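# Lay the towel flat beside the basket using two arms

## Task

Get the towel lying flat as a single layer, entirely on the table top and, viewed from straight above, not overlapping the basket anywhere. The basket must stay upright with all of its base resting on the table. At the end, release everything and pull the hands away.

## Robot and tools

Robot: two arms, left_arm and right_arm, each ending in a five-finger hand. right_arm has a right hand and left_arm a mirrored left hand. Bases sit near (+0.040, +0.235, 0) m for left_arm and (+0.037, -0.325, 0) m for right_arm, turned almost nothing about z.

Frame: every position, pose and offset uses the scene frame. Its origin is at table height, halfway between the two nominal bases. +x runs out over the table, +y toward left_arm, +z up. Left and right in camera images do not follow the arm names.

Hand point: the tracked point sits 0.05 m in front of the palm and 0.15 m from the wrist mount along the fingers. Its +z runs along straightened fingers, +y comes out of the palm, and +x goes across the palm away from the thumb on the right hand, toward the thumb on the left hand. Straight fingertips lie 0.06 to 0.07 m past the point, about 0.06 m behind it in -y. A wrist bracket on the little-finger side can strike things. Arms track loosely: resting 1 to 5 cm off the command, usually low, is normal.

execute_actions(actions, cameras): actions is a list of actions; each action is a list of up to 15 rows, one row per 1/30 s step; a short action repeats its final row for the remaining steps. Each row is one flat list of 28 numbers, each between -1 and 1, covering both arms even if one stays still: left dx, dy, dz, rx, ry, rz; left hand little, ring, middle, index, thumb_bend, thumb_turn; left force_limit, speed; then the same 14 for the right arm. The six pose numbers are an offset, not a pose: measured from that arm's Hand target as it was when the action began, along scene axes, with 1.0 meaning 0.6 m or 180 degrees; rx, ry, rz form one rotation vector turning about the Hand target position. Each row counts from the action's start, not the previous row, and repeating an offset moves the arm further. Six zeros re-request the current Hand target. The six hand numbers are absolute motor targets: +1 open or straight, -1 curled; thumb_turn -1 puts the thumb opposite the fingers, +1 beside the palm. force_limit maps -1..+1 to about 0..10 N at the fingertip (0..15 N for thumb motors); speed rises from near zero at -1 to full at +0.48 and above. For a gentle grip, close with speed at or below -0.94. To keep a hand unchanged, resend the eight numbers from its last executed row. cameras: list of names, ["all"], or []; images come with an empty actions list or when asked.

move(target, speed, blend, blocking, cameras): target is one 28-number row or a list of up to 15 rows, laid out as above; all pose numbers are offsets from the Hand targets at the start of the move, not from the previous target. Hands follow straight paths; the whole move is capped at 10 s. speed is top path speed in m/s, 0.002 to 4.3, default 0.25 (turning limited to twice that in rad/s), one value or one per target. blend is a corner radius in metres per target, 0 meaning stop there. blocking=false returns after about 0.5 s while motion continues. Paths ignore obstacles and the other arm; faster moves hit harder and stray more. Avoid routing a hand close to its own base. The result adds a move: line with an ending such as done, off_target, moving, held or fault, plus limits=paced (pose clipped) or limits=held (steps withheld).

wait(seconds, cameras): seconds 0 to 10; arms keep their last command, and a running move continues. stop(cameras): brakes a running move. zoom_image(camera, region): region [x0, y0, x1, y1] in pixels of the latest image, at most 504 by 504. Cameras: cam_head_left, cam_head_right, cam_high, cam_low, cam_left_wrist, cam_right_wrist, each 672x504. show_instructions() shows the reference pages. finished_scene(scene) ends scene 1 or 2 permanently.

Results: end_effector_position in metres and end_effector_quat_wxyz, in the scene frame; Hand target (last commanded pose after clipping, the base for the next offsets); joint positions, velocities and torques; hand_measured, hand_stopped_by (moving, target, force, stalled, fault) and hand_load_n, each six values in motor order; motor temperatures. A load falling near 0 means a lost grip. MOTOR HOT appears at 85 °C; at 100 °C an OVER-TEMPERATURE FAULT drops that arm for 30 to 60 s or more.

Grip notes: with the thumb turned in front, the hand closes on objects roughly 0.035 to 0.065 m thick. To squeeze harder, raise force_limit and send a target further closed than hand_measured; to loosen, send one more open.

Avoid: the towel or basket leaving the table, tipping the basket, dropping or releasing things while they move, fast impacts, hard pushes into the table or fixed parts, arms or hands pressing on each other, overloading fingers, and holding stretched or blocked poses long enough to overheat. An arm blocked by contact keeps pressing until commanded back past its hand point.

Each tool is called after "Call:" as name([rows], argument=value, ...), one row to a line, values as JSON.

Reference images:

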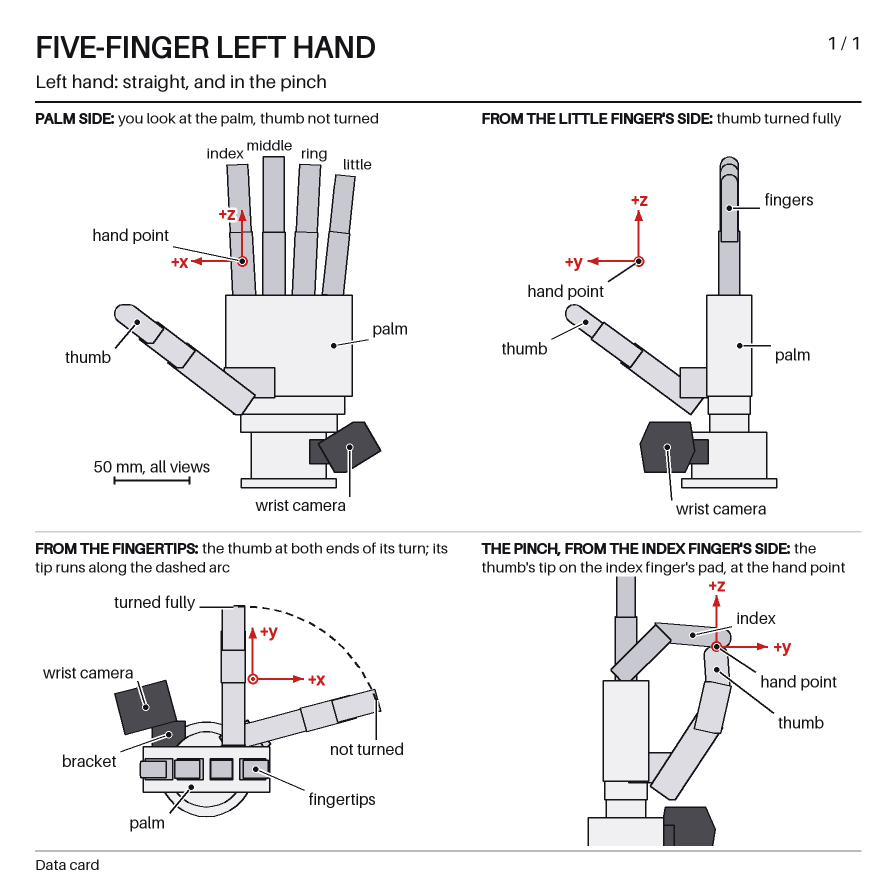

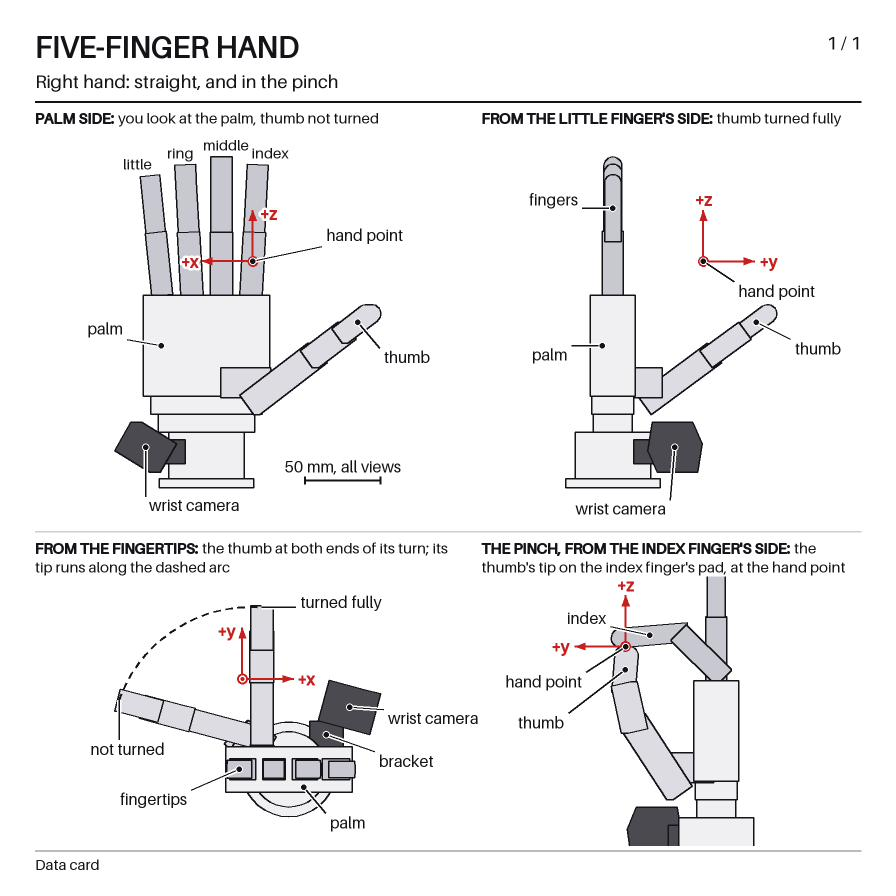

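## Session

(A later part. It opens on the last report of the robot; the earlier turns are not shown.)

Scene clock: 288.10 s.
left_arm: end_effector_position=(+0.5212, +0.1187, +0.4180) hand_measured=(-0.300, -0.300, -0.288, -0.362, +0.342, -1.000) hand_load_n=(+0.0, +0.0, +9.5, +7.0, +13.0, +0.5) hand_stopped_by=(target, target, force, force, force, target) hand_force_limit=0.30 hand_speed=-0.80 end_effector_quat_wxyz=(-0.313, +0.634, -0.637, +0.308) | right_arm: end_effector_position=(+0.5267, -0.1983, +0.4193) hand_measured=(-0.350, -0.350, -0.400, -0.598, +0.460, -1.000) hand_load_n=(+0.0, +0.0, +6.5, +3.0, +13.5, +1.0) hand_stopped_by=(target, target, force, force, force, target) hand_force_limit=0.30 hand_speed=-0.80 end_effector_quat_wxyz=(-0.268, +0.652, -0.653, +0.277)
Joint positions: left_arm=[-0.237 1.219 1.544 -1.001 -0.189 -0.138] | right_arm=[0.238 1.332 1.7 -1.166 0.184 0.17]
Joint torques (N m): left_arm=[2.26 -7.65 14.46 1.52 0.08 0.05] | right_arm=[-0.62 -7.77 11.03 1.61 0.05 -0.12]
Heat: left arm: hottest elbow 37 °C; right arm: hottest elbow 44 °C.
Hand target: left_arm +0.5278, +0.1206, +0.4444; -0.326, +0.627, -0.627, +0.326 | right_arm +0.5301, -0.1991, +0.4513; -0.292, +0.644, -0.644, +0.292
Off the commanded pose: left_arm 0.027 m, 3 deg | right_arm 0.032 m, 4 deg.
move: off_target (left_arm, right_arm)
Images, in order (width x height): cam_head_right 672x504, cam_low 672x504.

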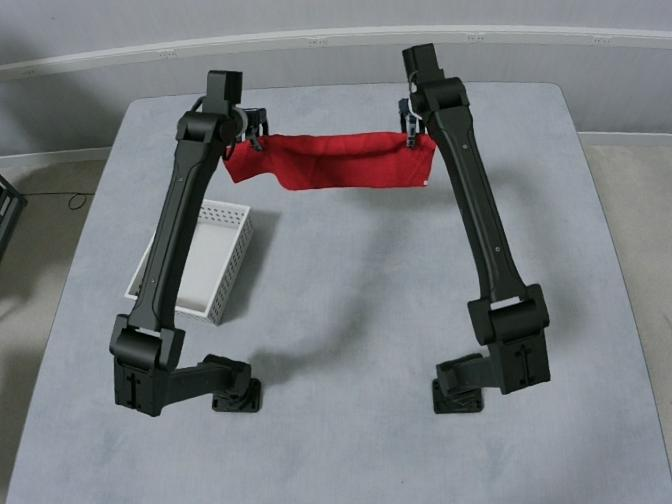

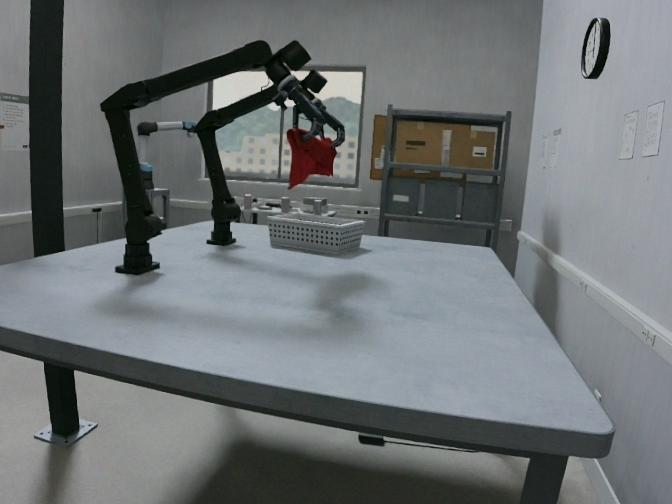

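Call:
wait(seconds=0.1, cameras=["cam_high", "cam_left_wrist", "cam_low", "cam_head_left", "cam_head_right"])

Call:
zoom_image(camera="cam_high", region=[320, 110, 440, 220])

Call:
zoom_image(camera="cam_low", region=[280, 120, 350, 200])

Call:
zoom_image(camera="cam_left_wrist", region=[60, 0, 400, 340])

Call:
zoom_image(camera="cam_head_left", region=[220, 110, 350, 210])

Call:
zoom_image(camera="cam_head_right", region=[200, 110, 330, 210])

Scene clock: 289.77 s.
left_arm: end_effector_position=(+0.5212, +0.1187, +0.4180) hand_measured=(-0.300, -0.300, -0.288, -0.362, +0.342, -1.000) hand_load_n=(+0.0, +0.0, +9.5, +7.0, +13.0, +0.5) hand_stopped_by=(target, target, force, force, force, target) hand_force_limit=0.30 hand_speed=-0.80 end_effector_quat_wxyz=(-0.313, +0.634, -0.637, +0.308) | right_arm: end_effector_position=(+0.5267, -0.1983, +0.4193) hand_measured=(-0.350, -0.350, -0.400, -0.598, +0.460, -1.000) hand_load_n=(+0.0, +0.0, +6.5, +3.0, +13.5, +2.0) hand_stopped_by=(target, target, force, force, force, target) hand_force_limit=0.30 hand_speed=-0.80 end_effector_quat_wxyz=(-0.268, +0.652, -0.653, +0.277)
Joint positions: left_arm=[-0.237 1.219 1.544 -1.001 -0.189 -0.138] | right_arm=[0.238 1.332 1.7 -1.166 0.184 0.17]
Joint torques (N m): left_arm=[2.2 -8.18 14.38 1.61 0.02 0.1] | right_arm=[-0.62 -8 11.03 1.61 0.05 -0.1]
Heat: left arm: hottest elbow 37 °C; right arm: hottest elbow 45 °C.
Hand target: left_arm +0.5278, +0.1206, +0.4444; -0.326, +0.627, -0.627, +0.326 | right_arm +0.5301, -0.1991, +0.4513; -0.292, +0.644, -0.644, +0.292
Off the commanded pose: left_arm 0.027 m, 3 deg | right_arm 0.032 m, 4 deg.
wait: 0.10 s; at rest from the start
Images, in order (width x height): cam_head_left 672x504, cam_head_right 672x504, cam_high 672x504, cam_low 672x504, cam_left_wrist 672x504.

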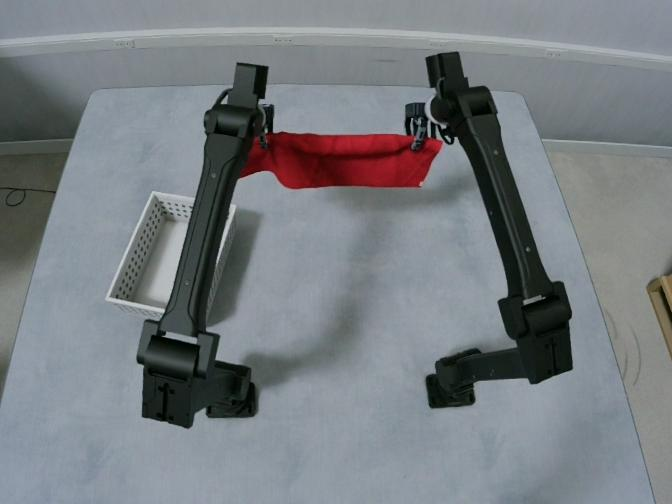

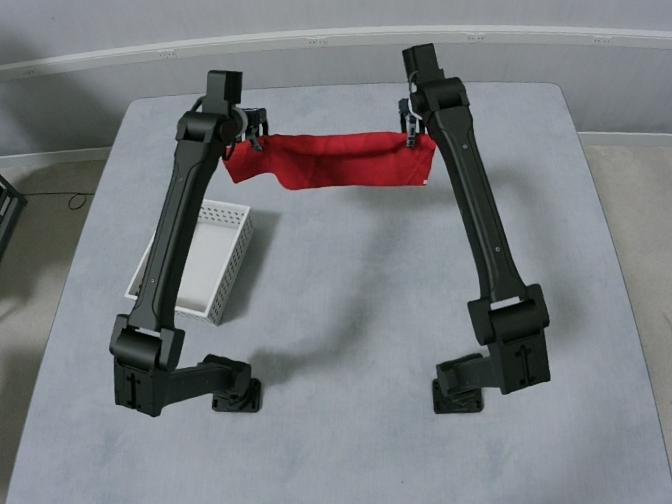

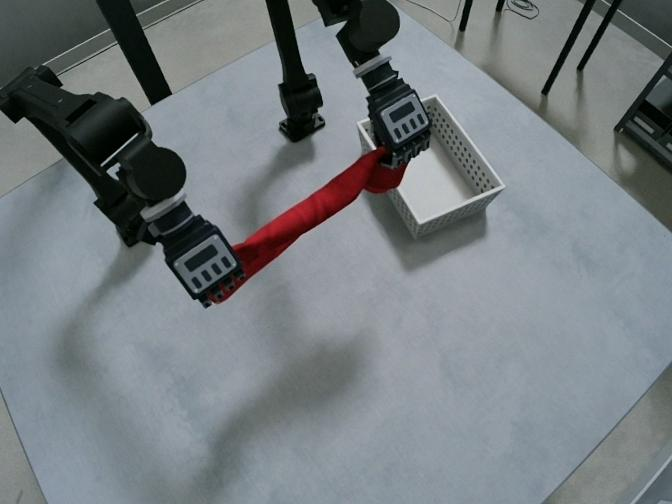

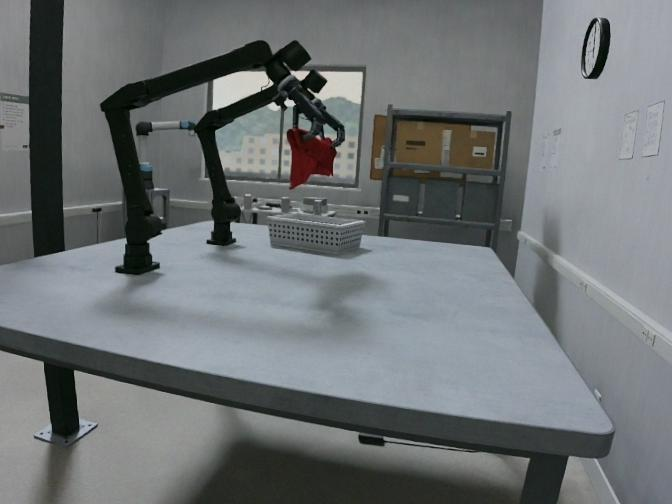

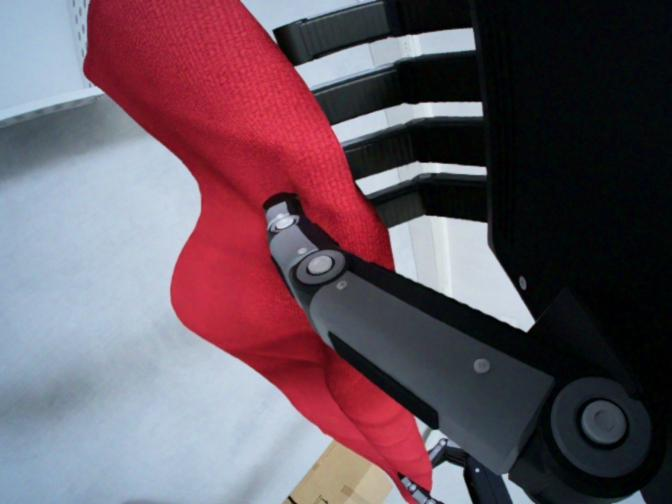

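Scaled by 4.200 from the camera's 672x504 image, which has a finer 960x720 frame.

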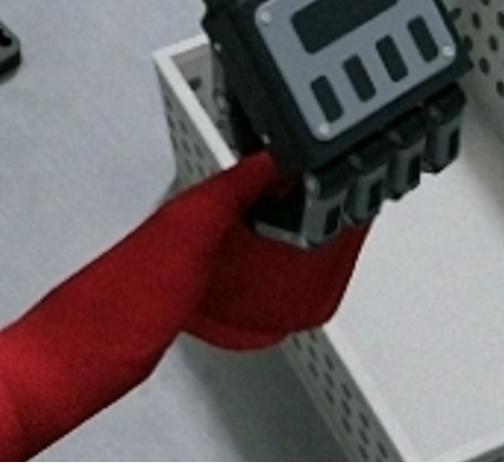

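Scaled by 6.300 from the camera's 672x504 image, which has a finer 960x720 frame.

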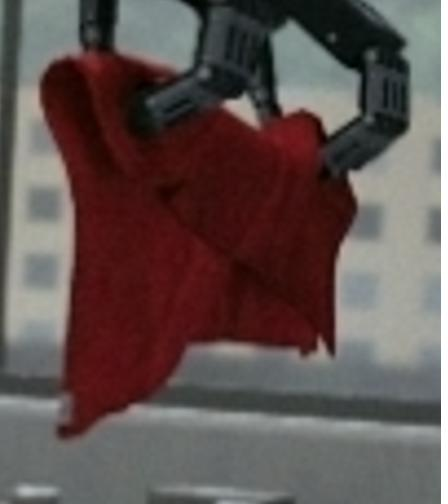

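Scaled by 1.482 from the camera's 672x504 image, which has a finer 960x720 frame.

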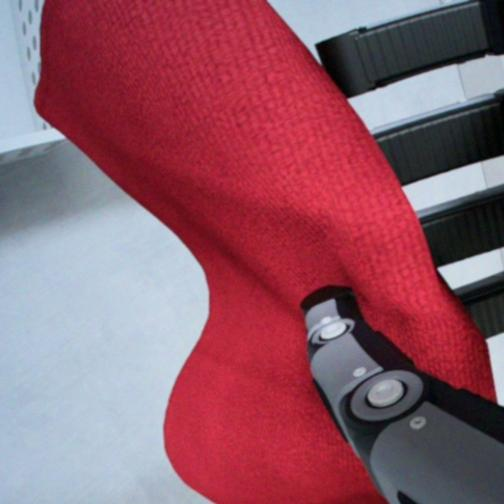

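Scaled by 3.877 from the camera's 672x504 image, which has a finer 960x720 frame.

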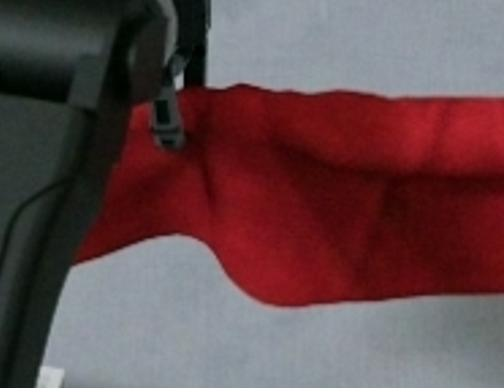

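Scaled by 3.877 from the camera's 672x504 image, which has a finer 960x720 frame.

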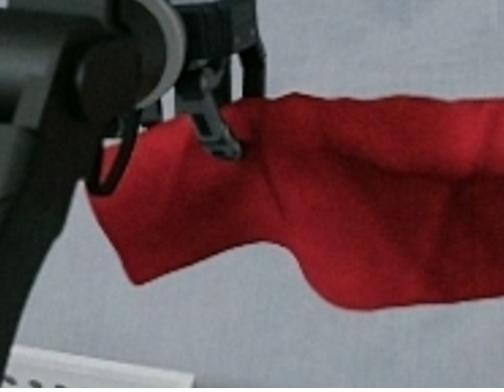

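Call:
move([
  [-0.038, -0.168, -0.354, 0, 0, 0, -0.3, -0.3, -0.6, -0.6, 0.05, -1, 0.3, -0.8, -0.042, -0.118, -0.169, 0, 0, 0, -0.35, -0.35, -0.6, -0.6, 0.05, -1, 0.3, -0.8],
  [0.070, -0.168, -0.491, 0, 0, 0, -0.3, -0.3, -0.6, -0.6, 0.05, -1, 0.3, -0.8, 0.0665, -0.118, -0.302, 0, 0, 0, -0.35, -0.35, -0.6, -0.6, 0.05, -1, 0.3, -0.8],
], speed=[0.25, 0.15], blend=[0.03, 0], cameras=["all"])

Call:
zoom_image(camera="cam_low", region=[250, 120, 420, 290])

Call:
zoom_image(camera="cam_high", region=[190, 100, 450, 330])

Scene clock: 302.43 s.
left_arm: end_effector_position=(+0.5646, +0.0168, +0.1535) hand_measured=(-0.300, -0.300, -0.288, -0.362, +0.342, -1.000) hand_load_n=(+0.0, +0.0, +9.5, +7.5, +13.0, +1.0) hand_stopped_by=(target, target, force, force, force, target) hand_force_limit=0.30 hand_speed=-0.80 end_effector_quat_wxyz=(-0.324, +0.628, -0.627, +0.327) | right_arm: end_effector_position=(+0.5625, -0.2659, +0.2620) hand_measured=(-0.350, -0.350, -0.400, -0.598, +0.460, -1.000) hand_load_n=(+0.0, +0.0, +6.0, +3.0, +13.5, +1.5) hand_stopped_by=(target, target, force, force, force, target) hand_force_limit=0.30 hand_speed=-0.80 end_effector_quat_wxyz=(-0.284, +0.647, -0.649, +0.282)
Joint positions: left_arm=[-0.439 1.425 1.007 -0.242 -0.349 -0.264] | right_arm=[0.058 1.31 1.244 -0.682 0.046 0.047]
Joint torques (N m): left_arm=[1.85 -10.11 9.87 1.8 -0.03 0.1] | right_arm=[-1.03 -7.71 8.38 2.29 -0.01 -0.11]
Heat: left arm: hottest elbow 37 °C; right arm: hottest elbow 46 °C.
Hand target: left_arm +0.5699, +0.0198, +0.1499; -0.326, +0.628, -0.627, +0.327 | right_arm +0.5699, -0.2698, +0.2700; -0.292, +0.644, -0.644, +0.292
Off the commanded pose: left_arm 0.007 m, 0 deg | right_arm 0.012 m, 2 deg.
move: off_target (right_arm)

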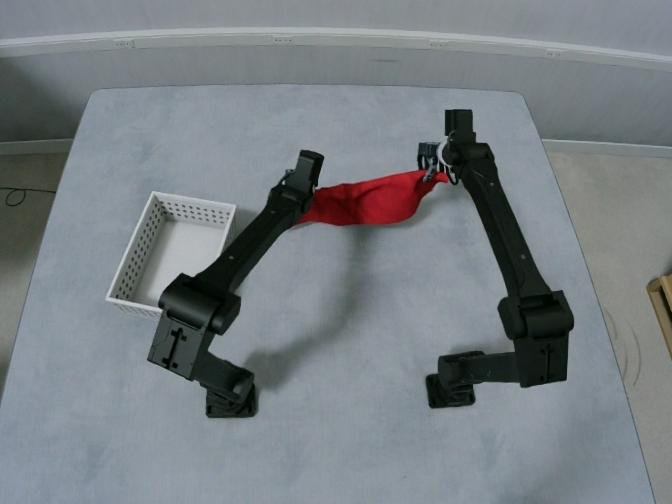

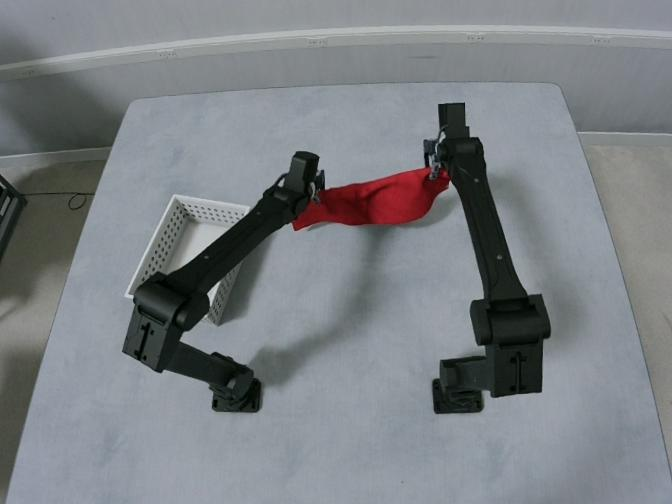

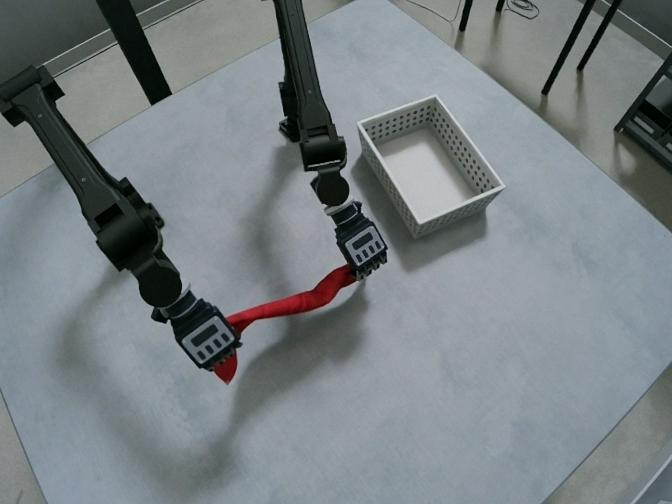

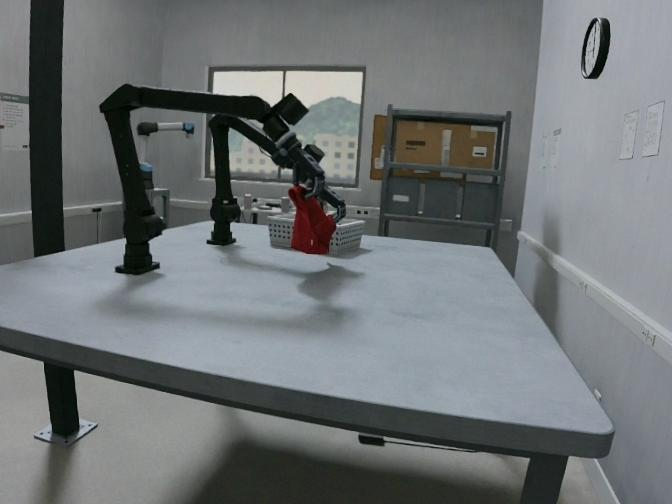

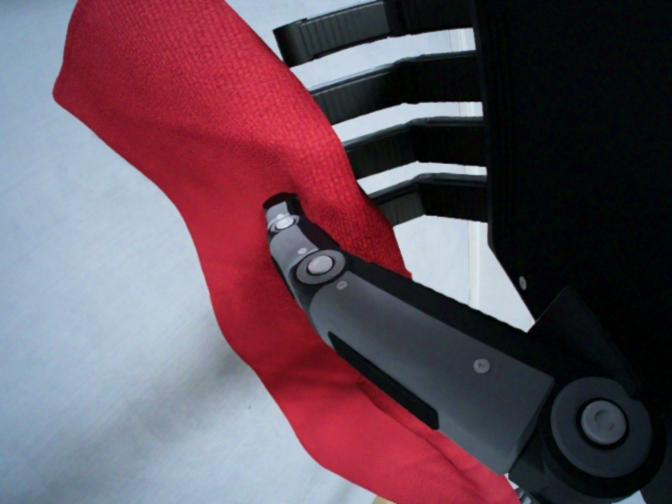

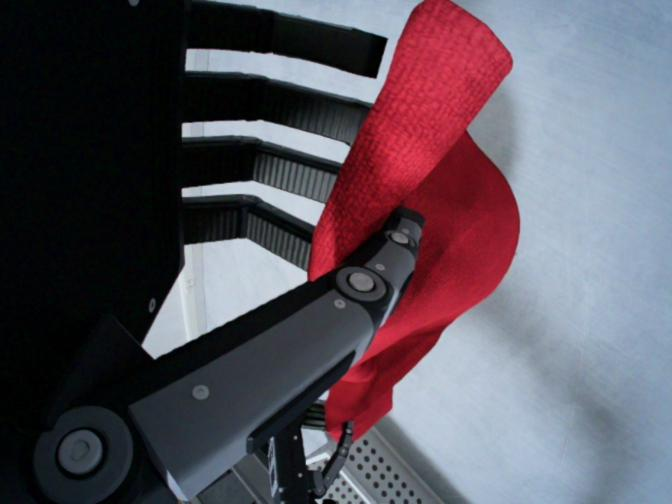

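Scaled by 2.965 from the camera's 672x504 image, which has a finer 960x720 frame.

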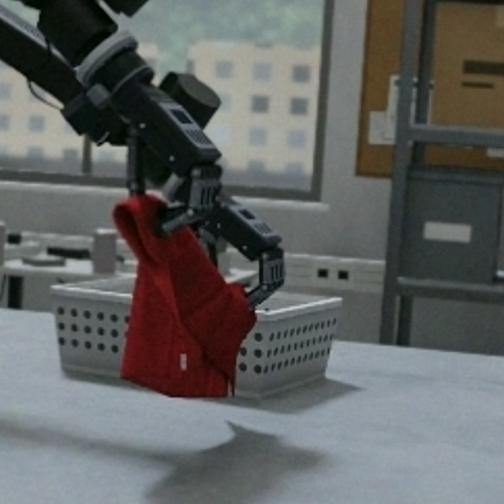

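Scaled by 1.938 from the camera's 672x504 image, which has a finer 960x720 frame.

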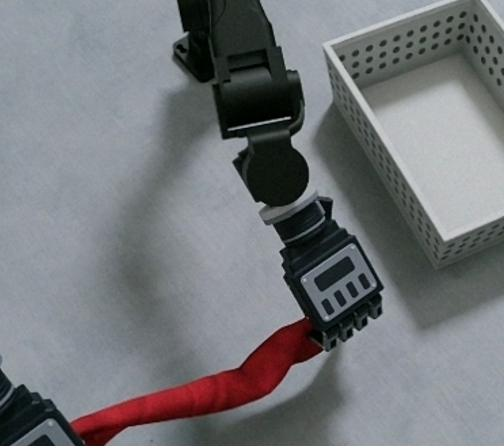

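Call:
move([
  [0, 0, -0.06, 0, 0, 0, -0.3, -0.3, -0.6, -0.6, 0.05, -1, 0.3, -0.8, 0, 0, -0.05, 0, 0, 0, -0.35, -0.35, -0.6, -0.6, 0.05, -1, 0.3, -0.8],
], speed=[0.15], cameras=["all"])

Call:
zoom_image(camera="cam_low", region=[250, 150, 420, 290])

Call:
zoom_image(camera="cam_head_right", region=[260, 140, 470, 260])

Scene clock: 304.73 s.
left_arm: end_effector_position=(+0.5666, +0.0159, +0.1207) hand_measured=(-0.300, -0.300, -0.288, -0.362, +0.342, -1.000) hand_load_n=(+0.0, +0.0, +9.5, +7.5, +13.0, +1.0) hand_stopped_by=(target, target, force, force, force, target) hand_force_limit=0.30 hand_speed=-0.80 end_effector_quat_wxyz=(-0.325, +0.627, -0.626, +0.329) | right_arm: end_effector_position=(+0.5631, -0.2657, +0.2377) hand_measured=(-0.350, -0.350, -0.400, -0.598, +0.460, -1.000) hand_load_n=(+0.5, +0.0, +6.5, +3.5, +13.5, +1.5) hand_stopped_by=(target, target, force, force, force, target) hand_force_limit=0.30 hand_speed=-0.80 end_effector_quat_wxyz=(-0.288, +0.646, -0.647, +0.285)
Joint positions: left_arm=[-0.439 1.471 0.956 -0.139 -0.349 -0.264] | right_arm=[0.058 1.312 1.177 -0.602 0.046 0.047]
Joint torques (N m): left_arm=[1.85 -9.99 8.99 1.89 -0.08 0.13] | right_arm=[-1.03 -7 8.09 2.3 -0.01 -0.11]
Heat: left arm: hottest elbow 36 °C; right arm: hottest elbow 45 °C.
Hand target: left_arm +0.5698, +0.0199, +0.1136; -0.326, +0.628, -0.627, +0.326 | right_arm +0.5701, -0.2697, +0.2400; -0.292, +0.644, -0.644, +0.292
Off the commanded pose: left_arm 0.009 m, 0 deg | right_arm 0.008 m, 1 deg.
move: done

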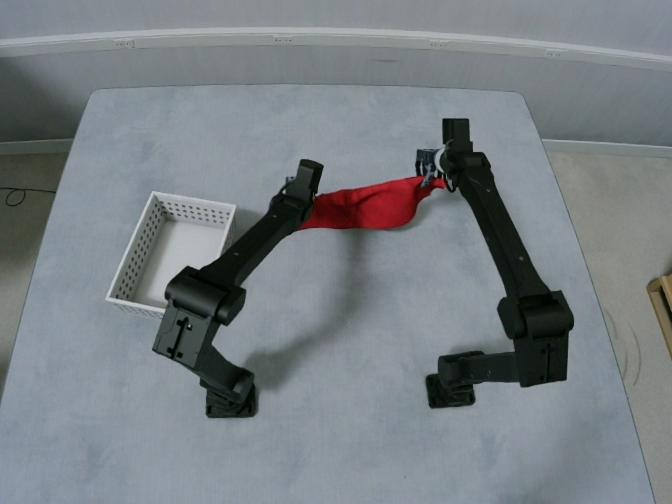

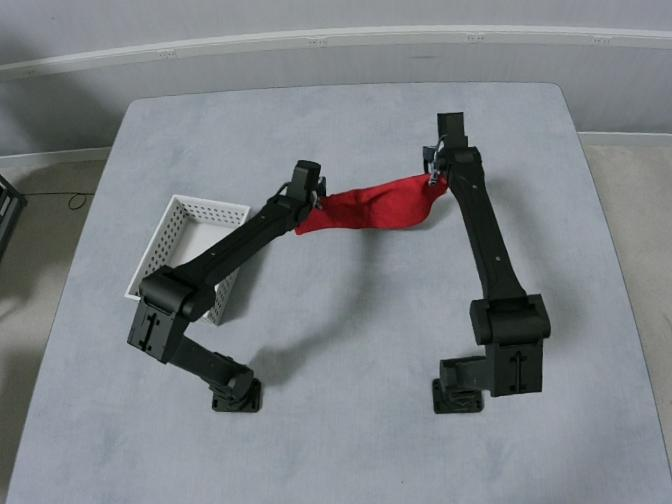

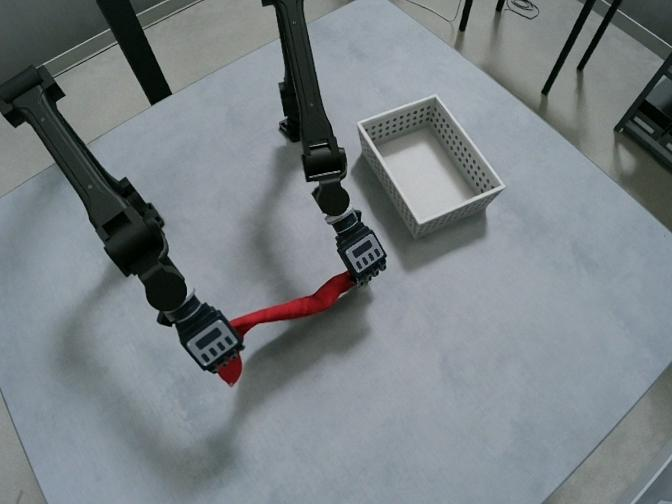

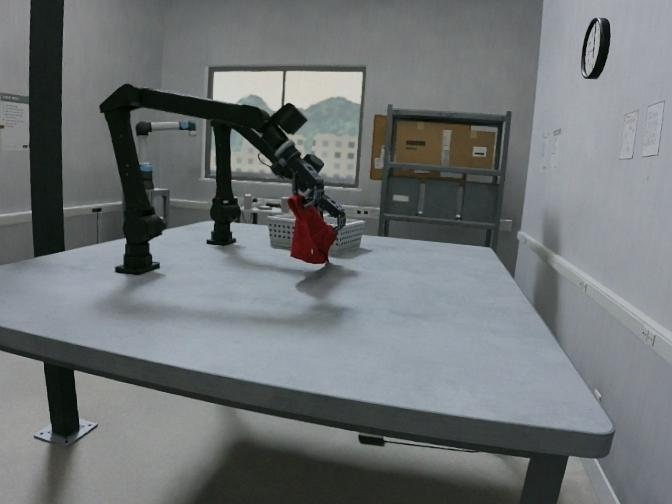

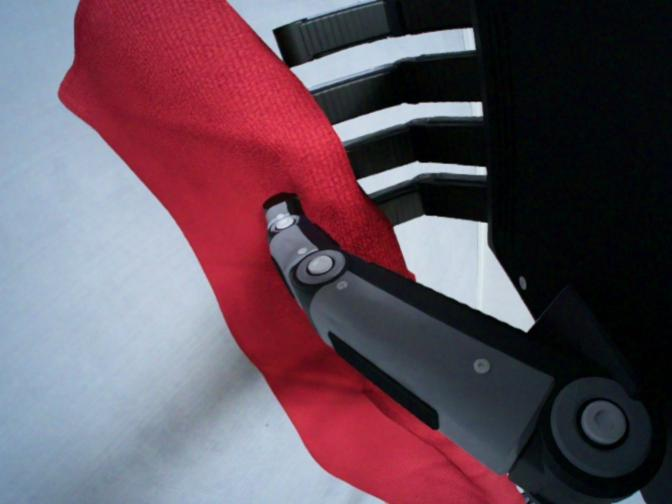

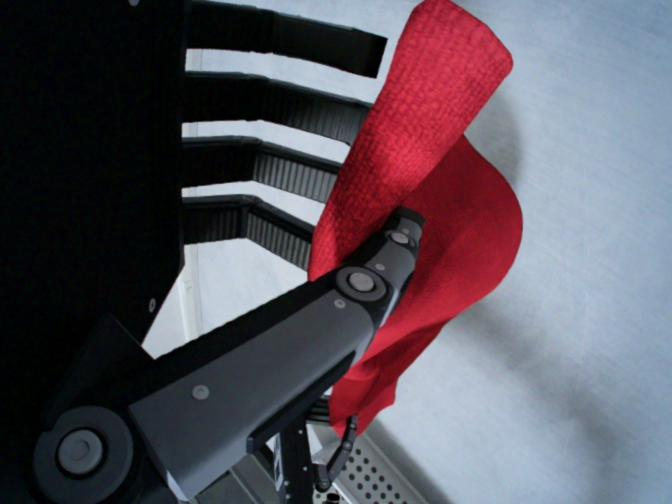

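Scaled by 2.965 from the camera's 672x504 image, which has a finer 960x720 frame.

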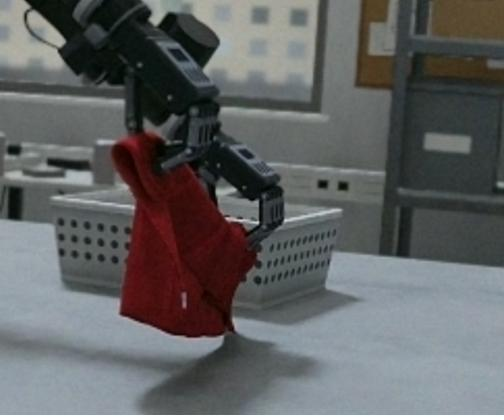

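Scaled by 2.400 from the camera's 672x504 image, which has a finer 960x720 frame.

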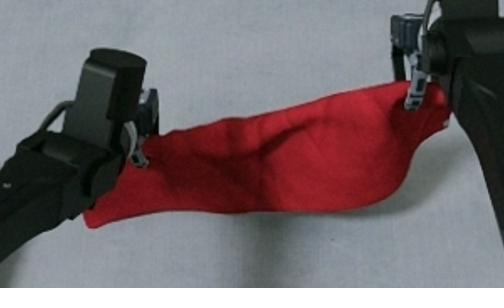

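Call:
move([
  [0.04, 0, -0.05, 0, 0, 0, -0.3, -0.3, -0.6, -0.6, 0.05, -1, 0.3, -0.8, 0.04, 0, -0.05, 0, 0, 0, -0.35, -0.35, -0.6, -0.6, 0.05, -1, 0.3, -0.8],
  [-0.16, 0, -0.05, 0, 0, 0, -0.3, -0.3, -0.6, -0.6, 0.05, -1, 0.3, -0.8, -0.16, 0, -0.05, 0, 0, 0, -0.35, -0.35, -0.6, -0.6, 0.05, -1, 0.3, -0.8],
  [-0.22, 0, 0.02, 0, 0, 0, -0.3, -0.3, -0.6, -0.6, 0.05, -1, 0.3, -0.8, -0.22, 0, 0.02, 0, 0, 0, -0.35, -0.35, -0.6, -0.6, 0.05, -1, 0.3, -0.8],
], speed=[0.15, 0.25, 0.25], blend=[0, 0.02, 0], cameras=["all"])

Call:
zoom_image(camera="cam_low", region=[220, 150, 390, 290])

Call:
zoom_image(camera="cam_head_right", region=[260, 140, 470, 280])

Call:
zoom_image(camera="cam_high", region=[170, 160, 400, 360])

Scene clock: 308.63 s.
left_arm: end_effector_position=(+0.4419, +0.0236, +0.1276) hand_measured=(-0.300, -0.300, -0.288, -0.362, +0.342, -1.000) hand_load_n=(+0.0, +0.0, +9.5, +7.5, +13.0, +1.0) hand_stopped_by=(target, target, force, force, force, target) hand_force_limit=0.30 hand_speed=-0.80 end_effector_quat_wxyz=(-0.329, +0.628, -0.625, +0.328) | right_arm: end_effector_position=(+0.4332, -0.2739, +0.2358) hand_measured=(-0.350, -0.350, -0.400, -0.598, +0.460, -1.000) hand_load_n=(+0.0, +0.0, +6.5, +3.0, +13.5, +1.5) hand_stopped_by=(target, target, force, force, force, target) hand_force_limit=0.30 hand_speed=-0.80 end_effector_quat_wxyz=(-0.281, +0.648, -0.647, +0.286)
Joint positions: left_arm=[-0.584 1.154 0.694 -0.232 -0.471 -0.36] | right_arm=[0.066 0.958 0.913 -0.702 0.06 0.046]
Joint torques (N m): left_arm=[0.26 -6.71 9.46 0.83 -0.38 -0.01] | right_arm=[0.38 -3.66 9.74 1.36 0.15 0.1]
Heat: left arm: hottest elbow 36 °C; right arm: hottest elbow 45 °C.
Hand target: left_arm +0.4378, +0.0199, +0.1257; -0.326, +0.627, -0.627, +0.326 | right_arm +0.4380, -0.2698, +0.2521; -0.292, +0.644, -0.644, +0.292
Off the commanded pose: left_arm 0.006 m, 0 deg | right_arm 0.017 m, 2 deg.
move: off_target (right_arm)

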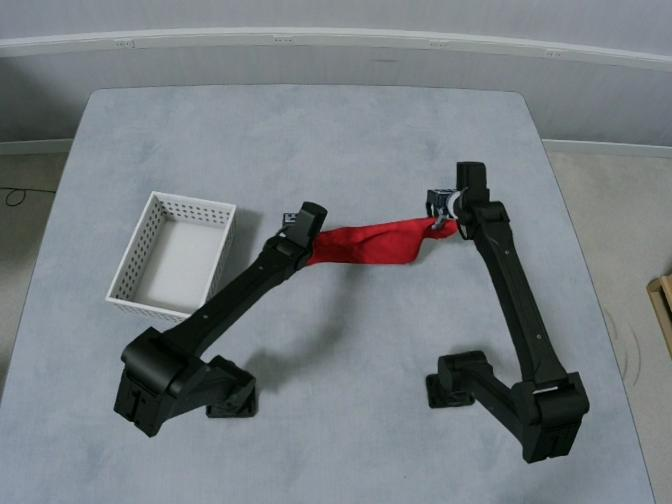

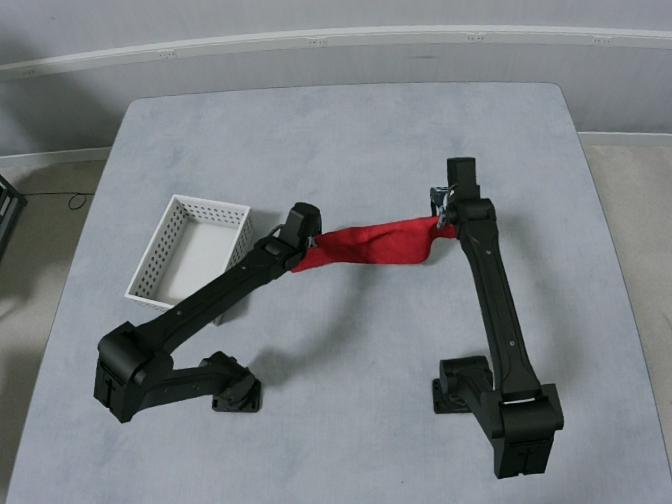

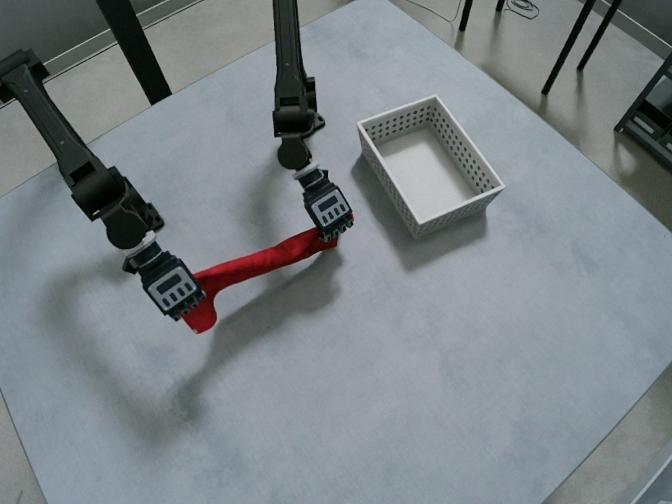

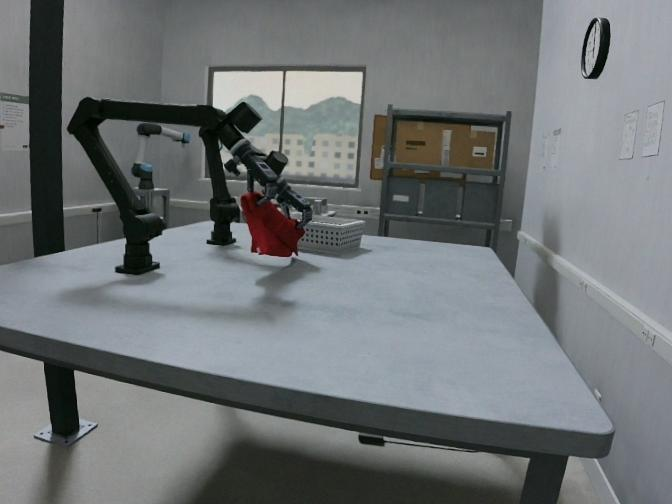

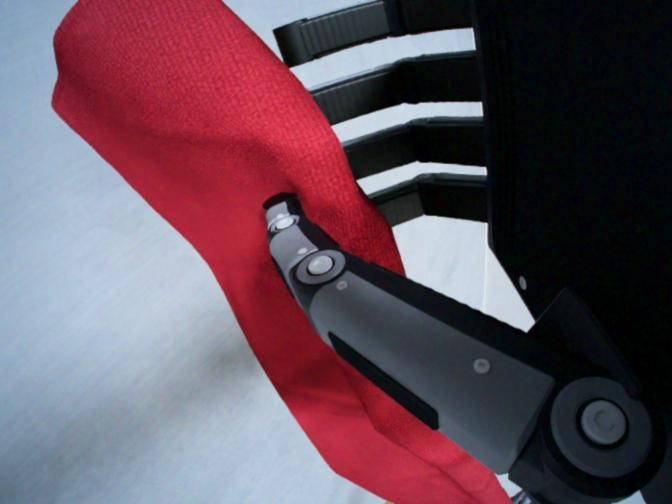

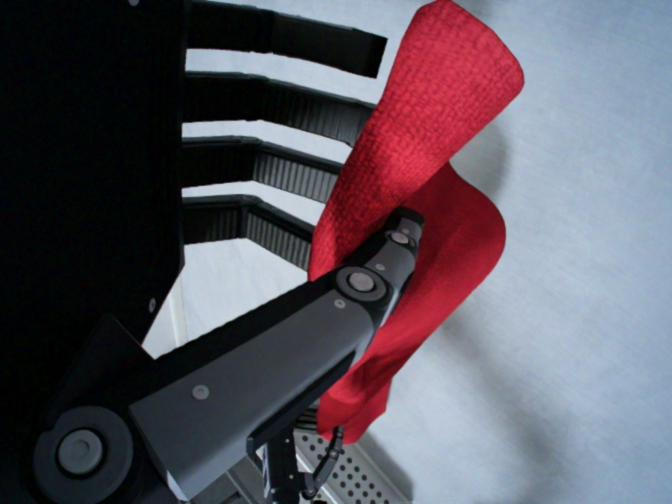

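Scaled by 2.965 from the camera's 672x504 image, which has a finer 960x720 frame.

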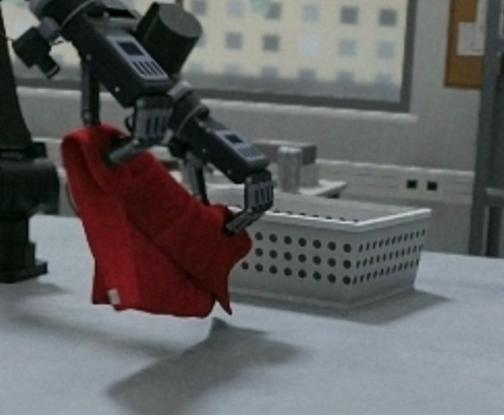

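Scaled by 2.400 from the camera's 672x504 image, which has a finer 960x720 frame.

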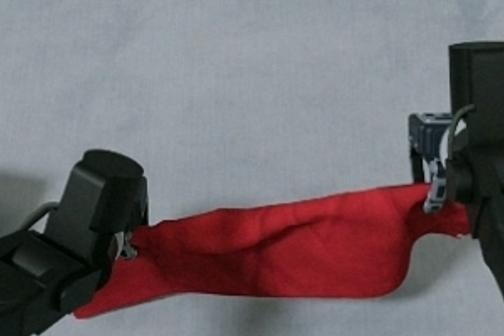

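Scaled by 2.191 from the camera's 672x504 image, which has a finer 960x720 frame.

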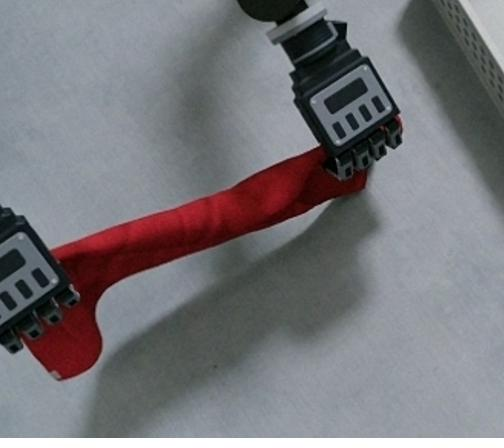

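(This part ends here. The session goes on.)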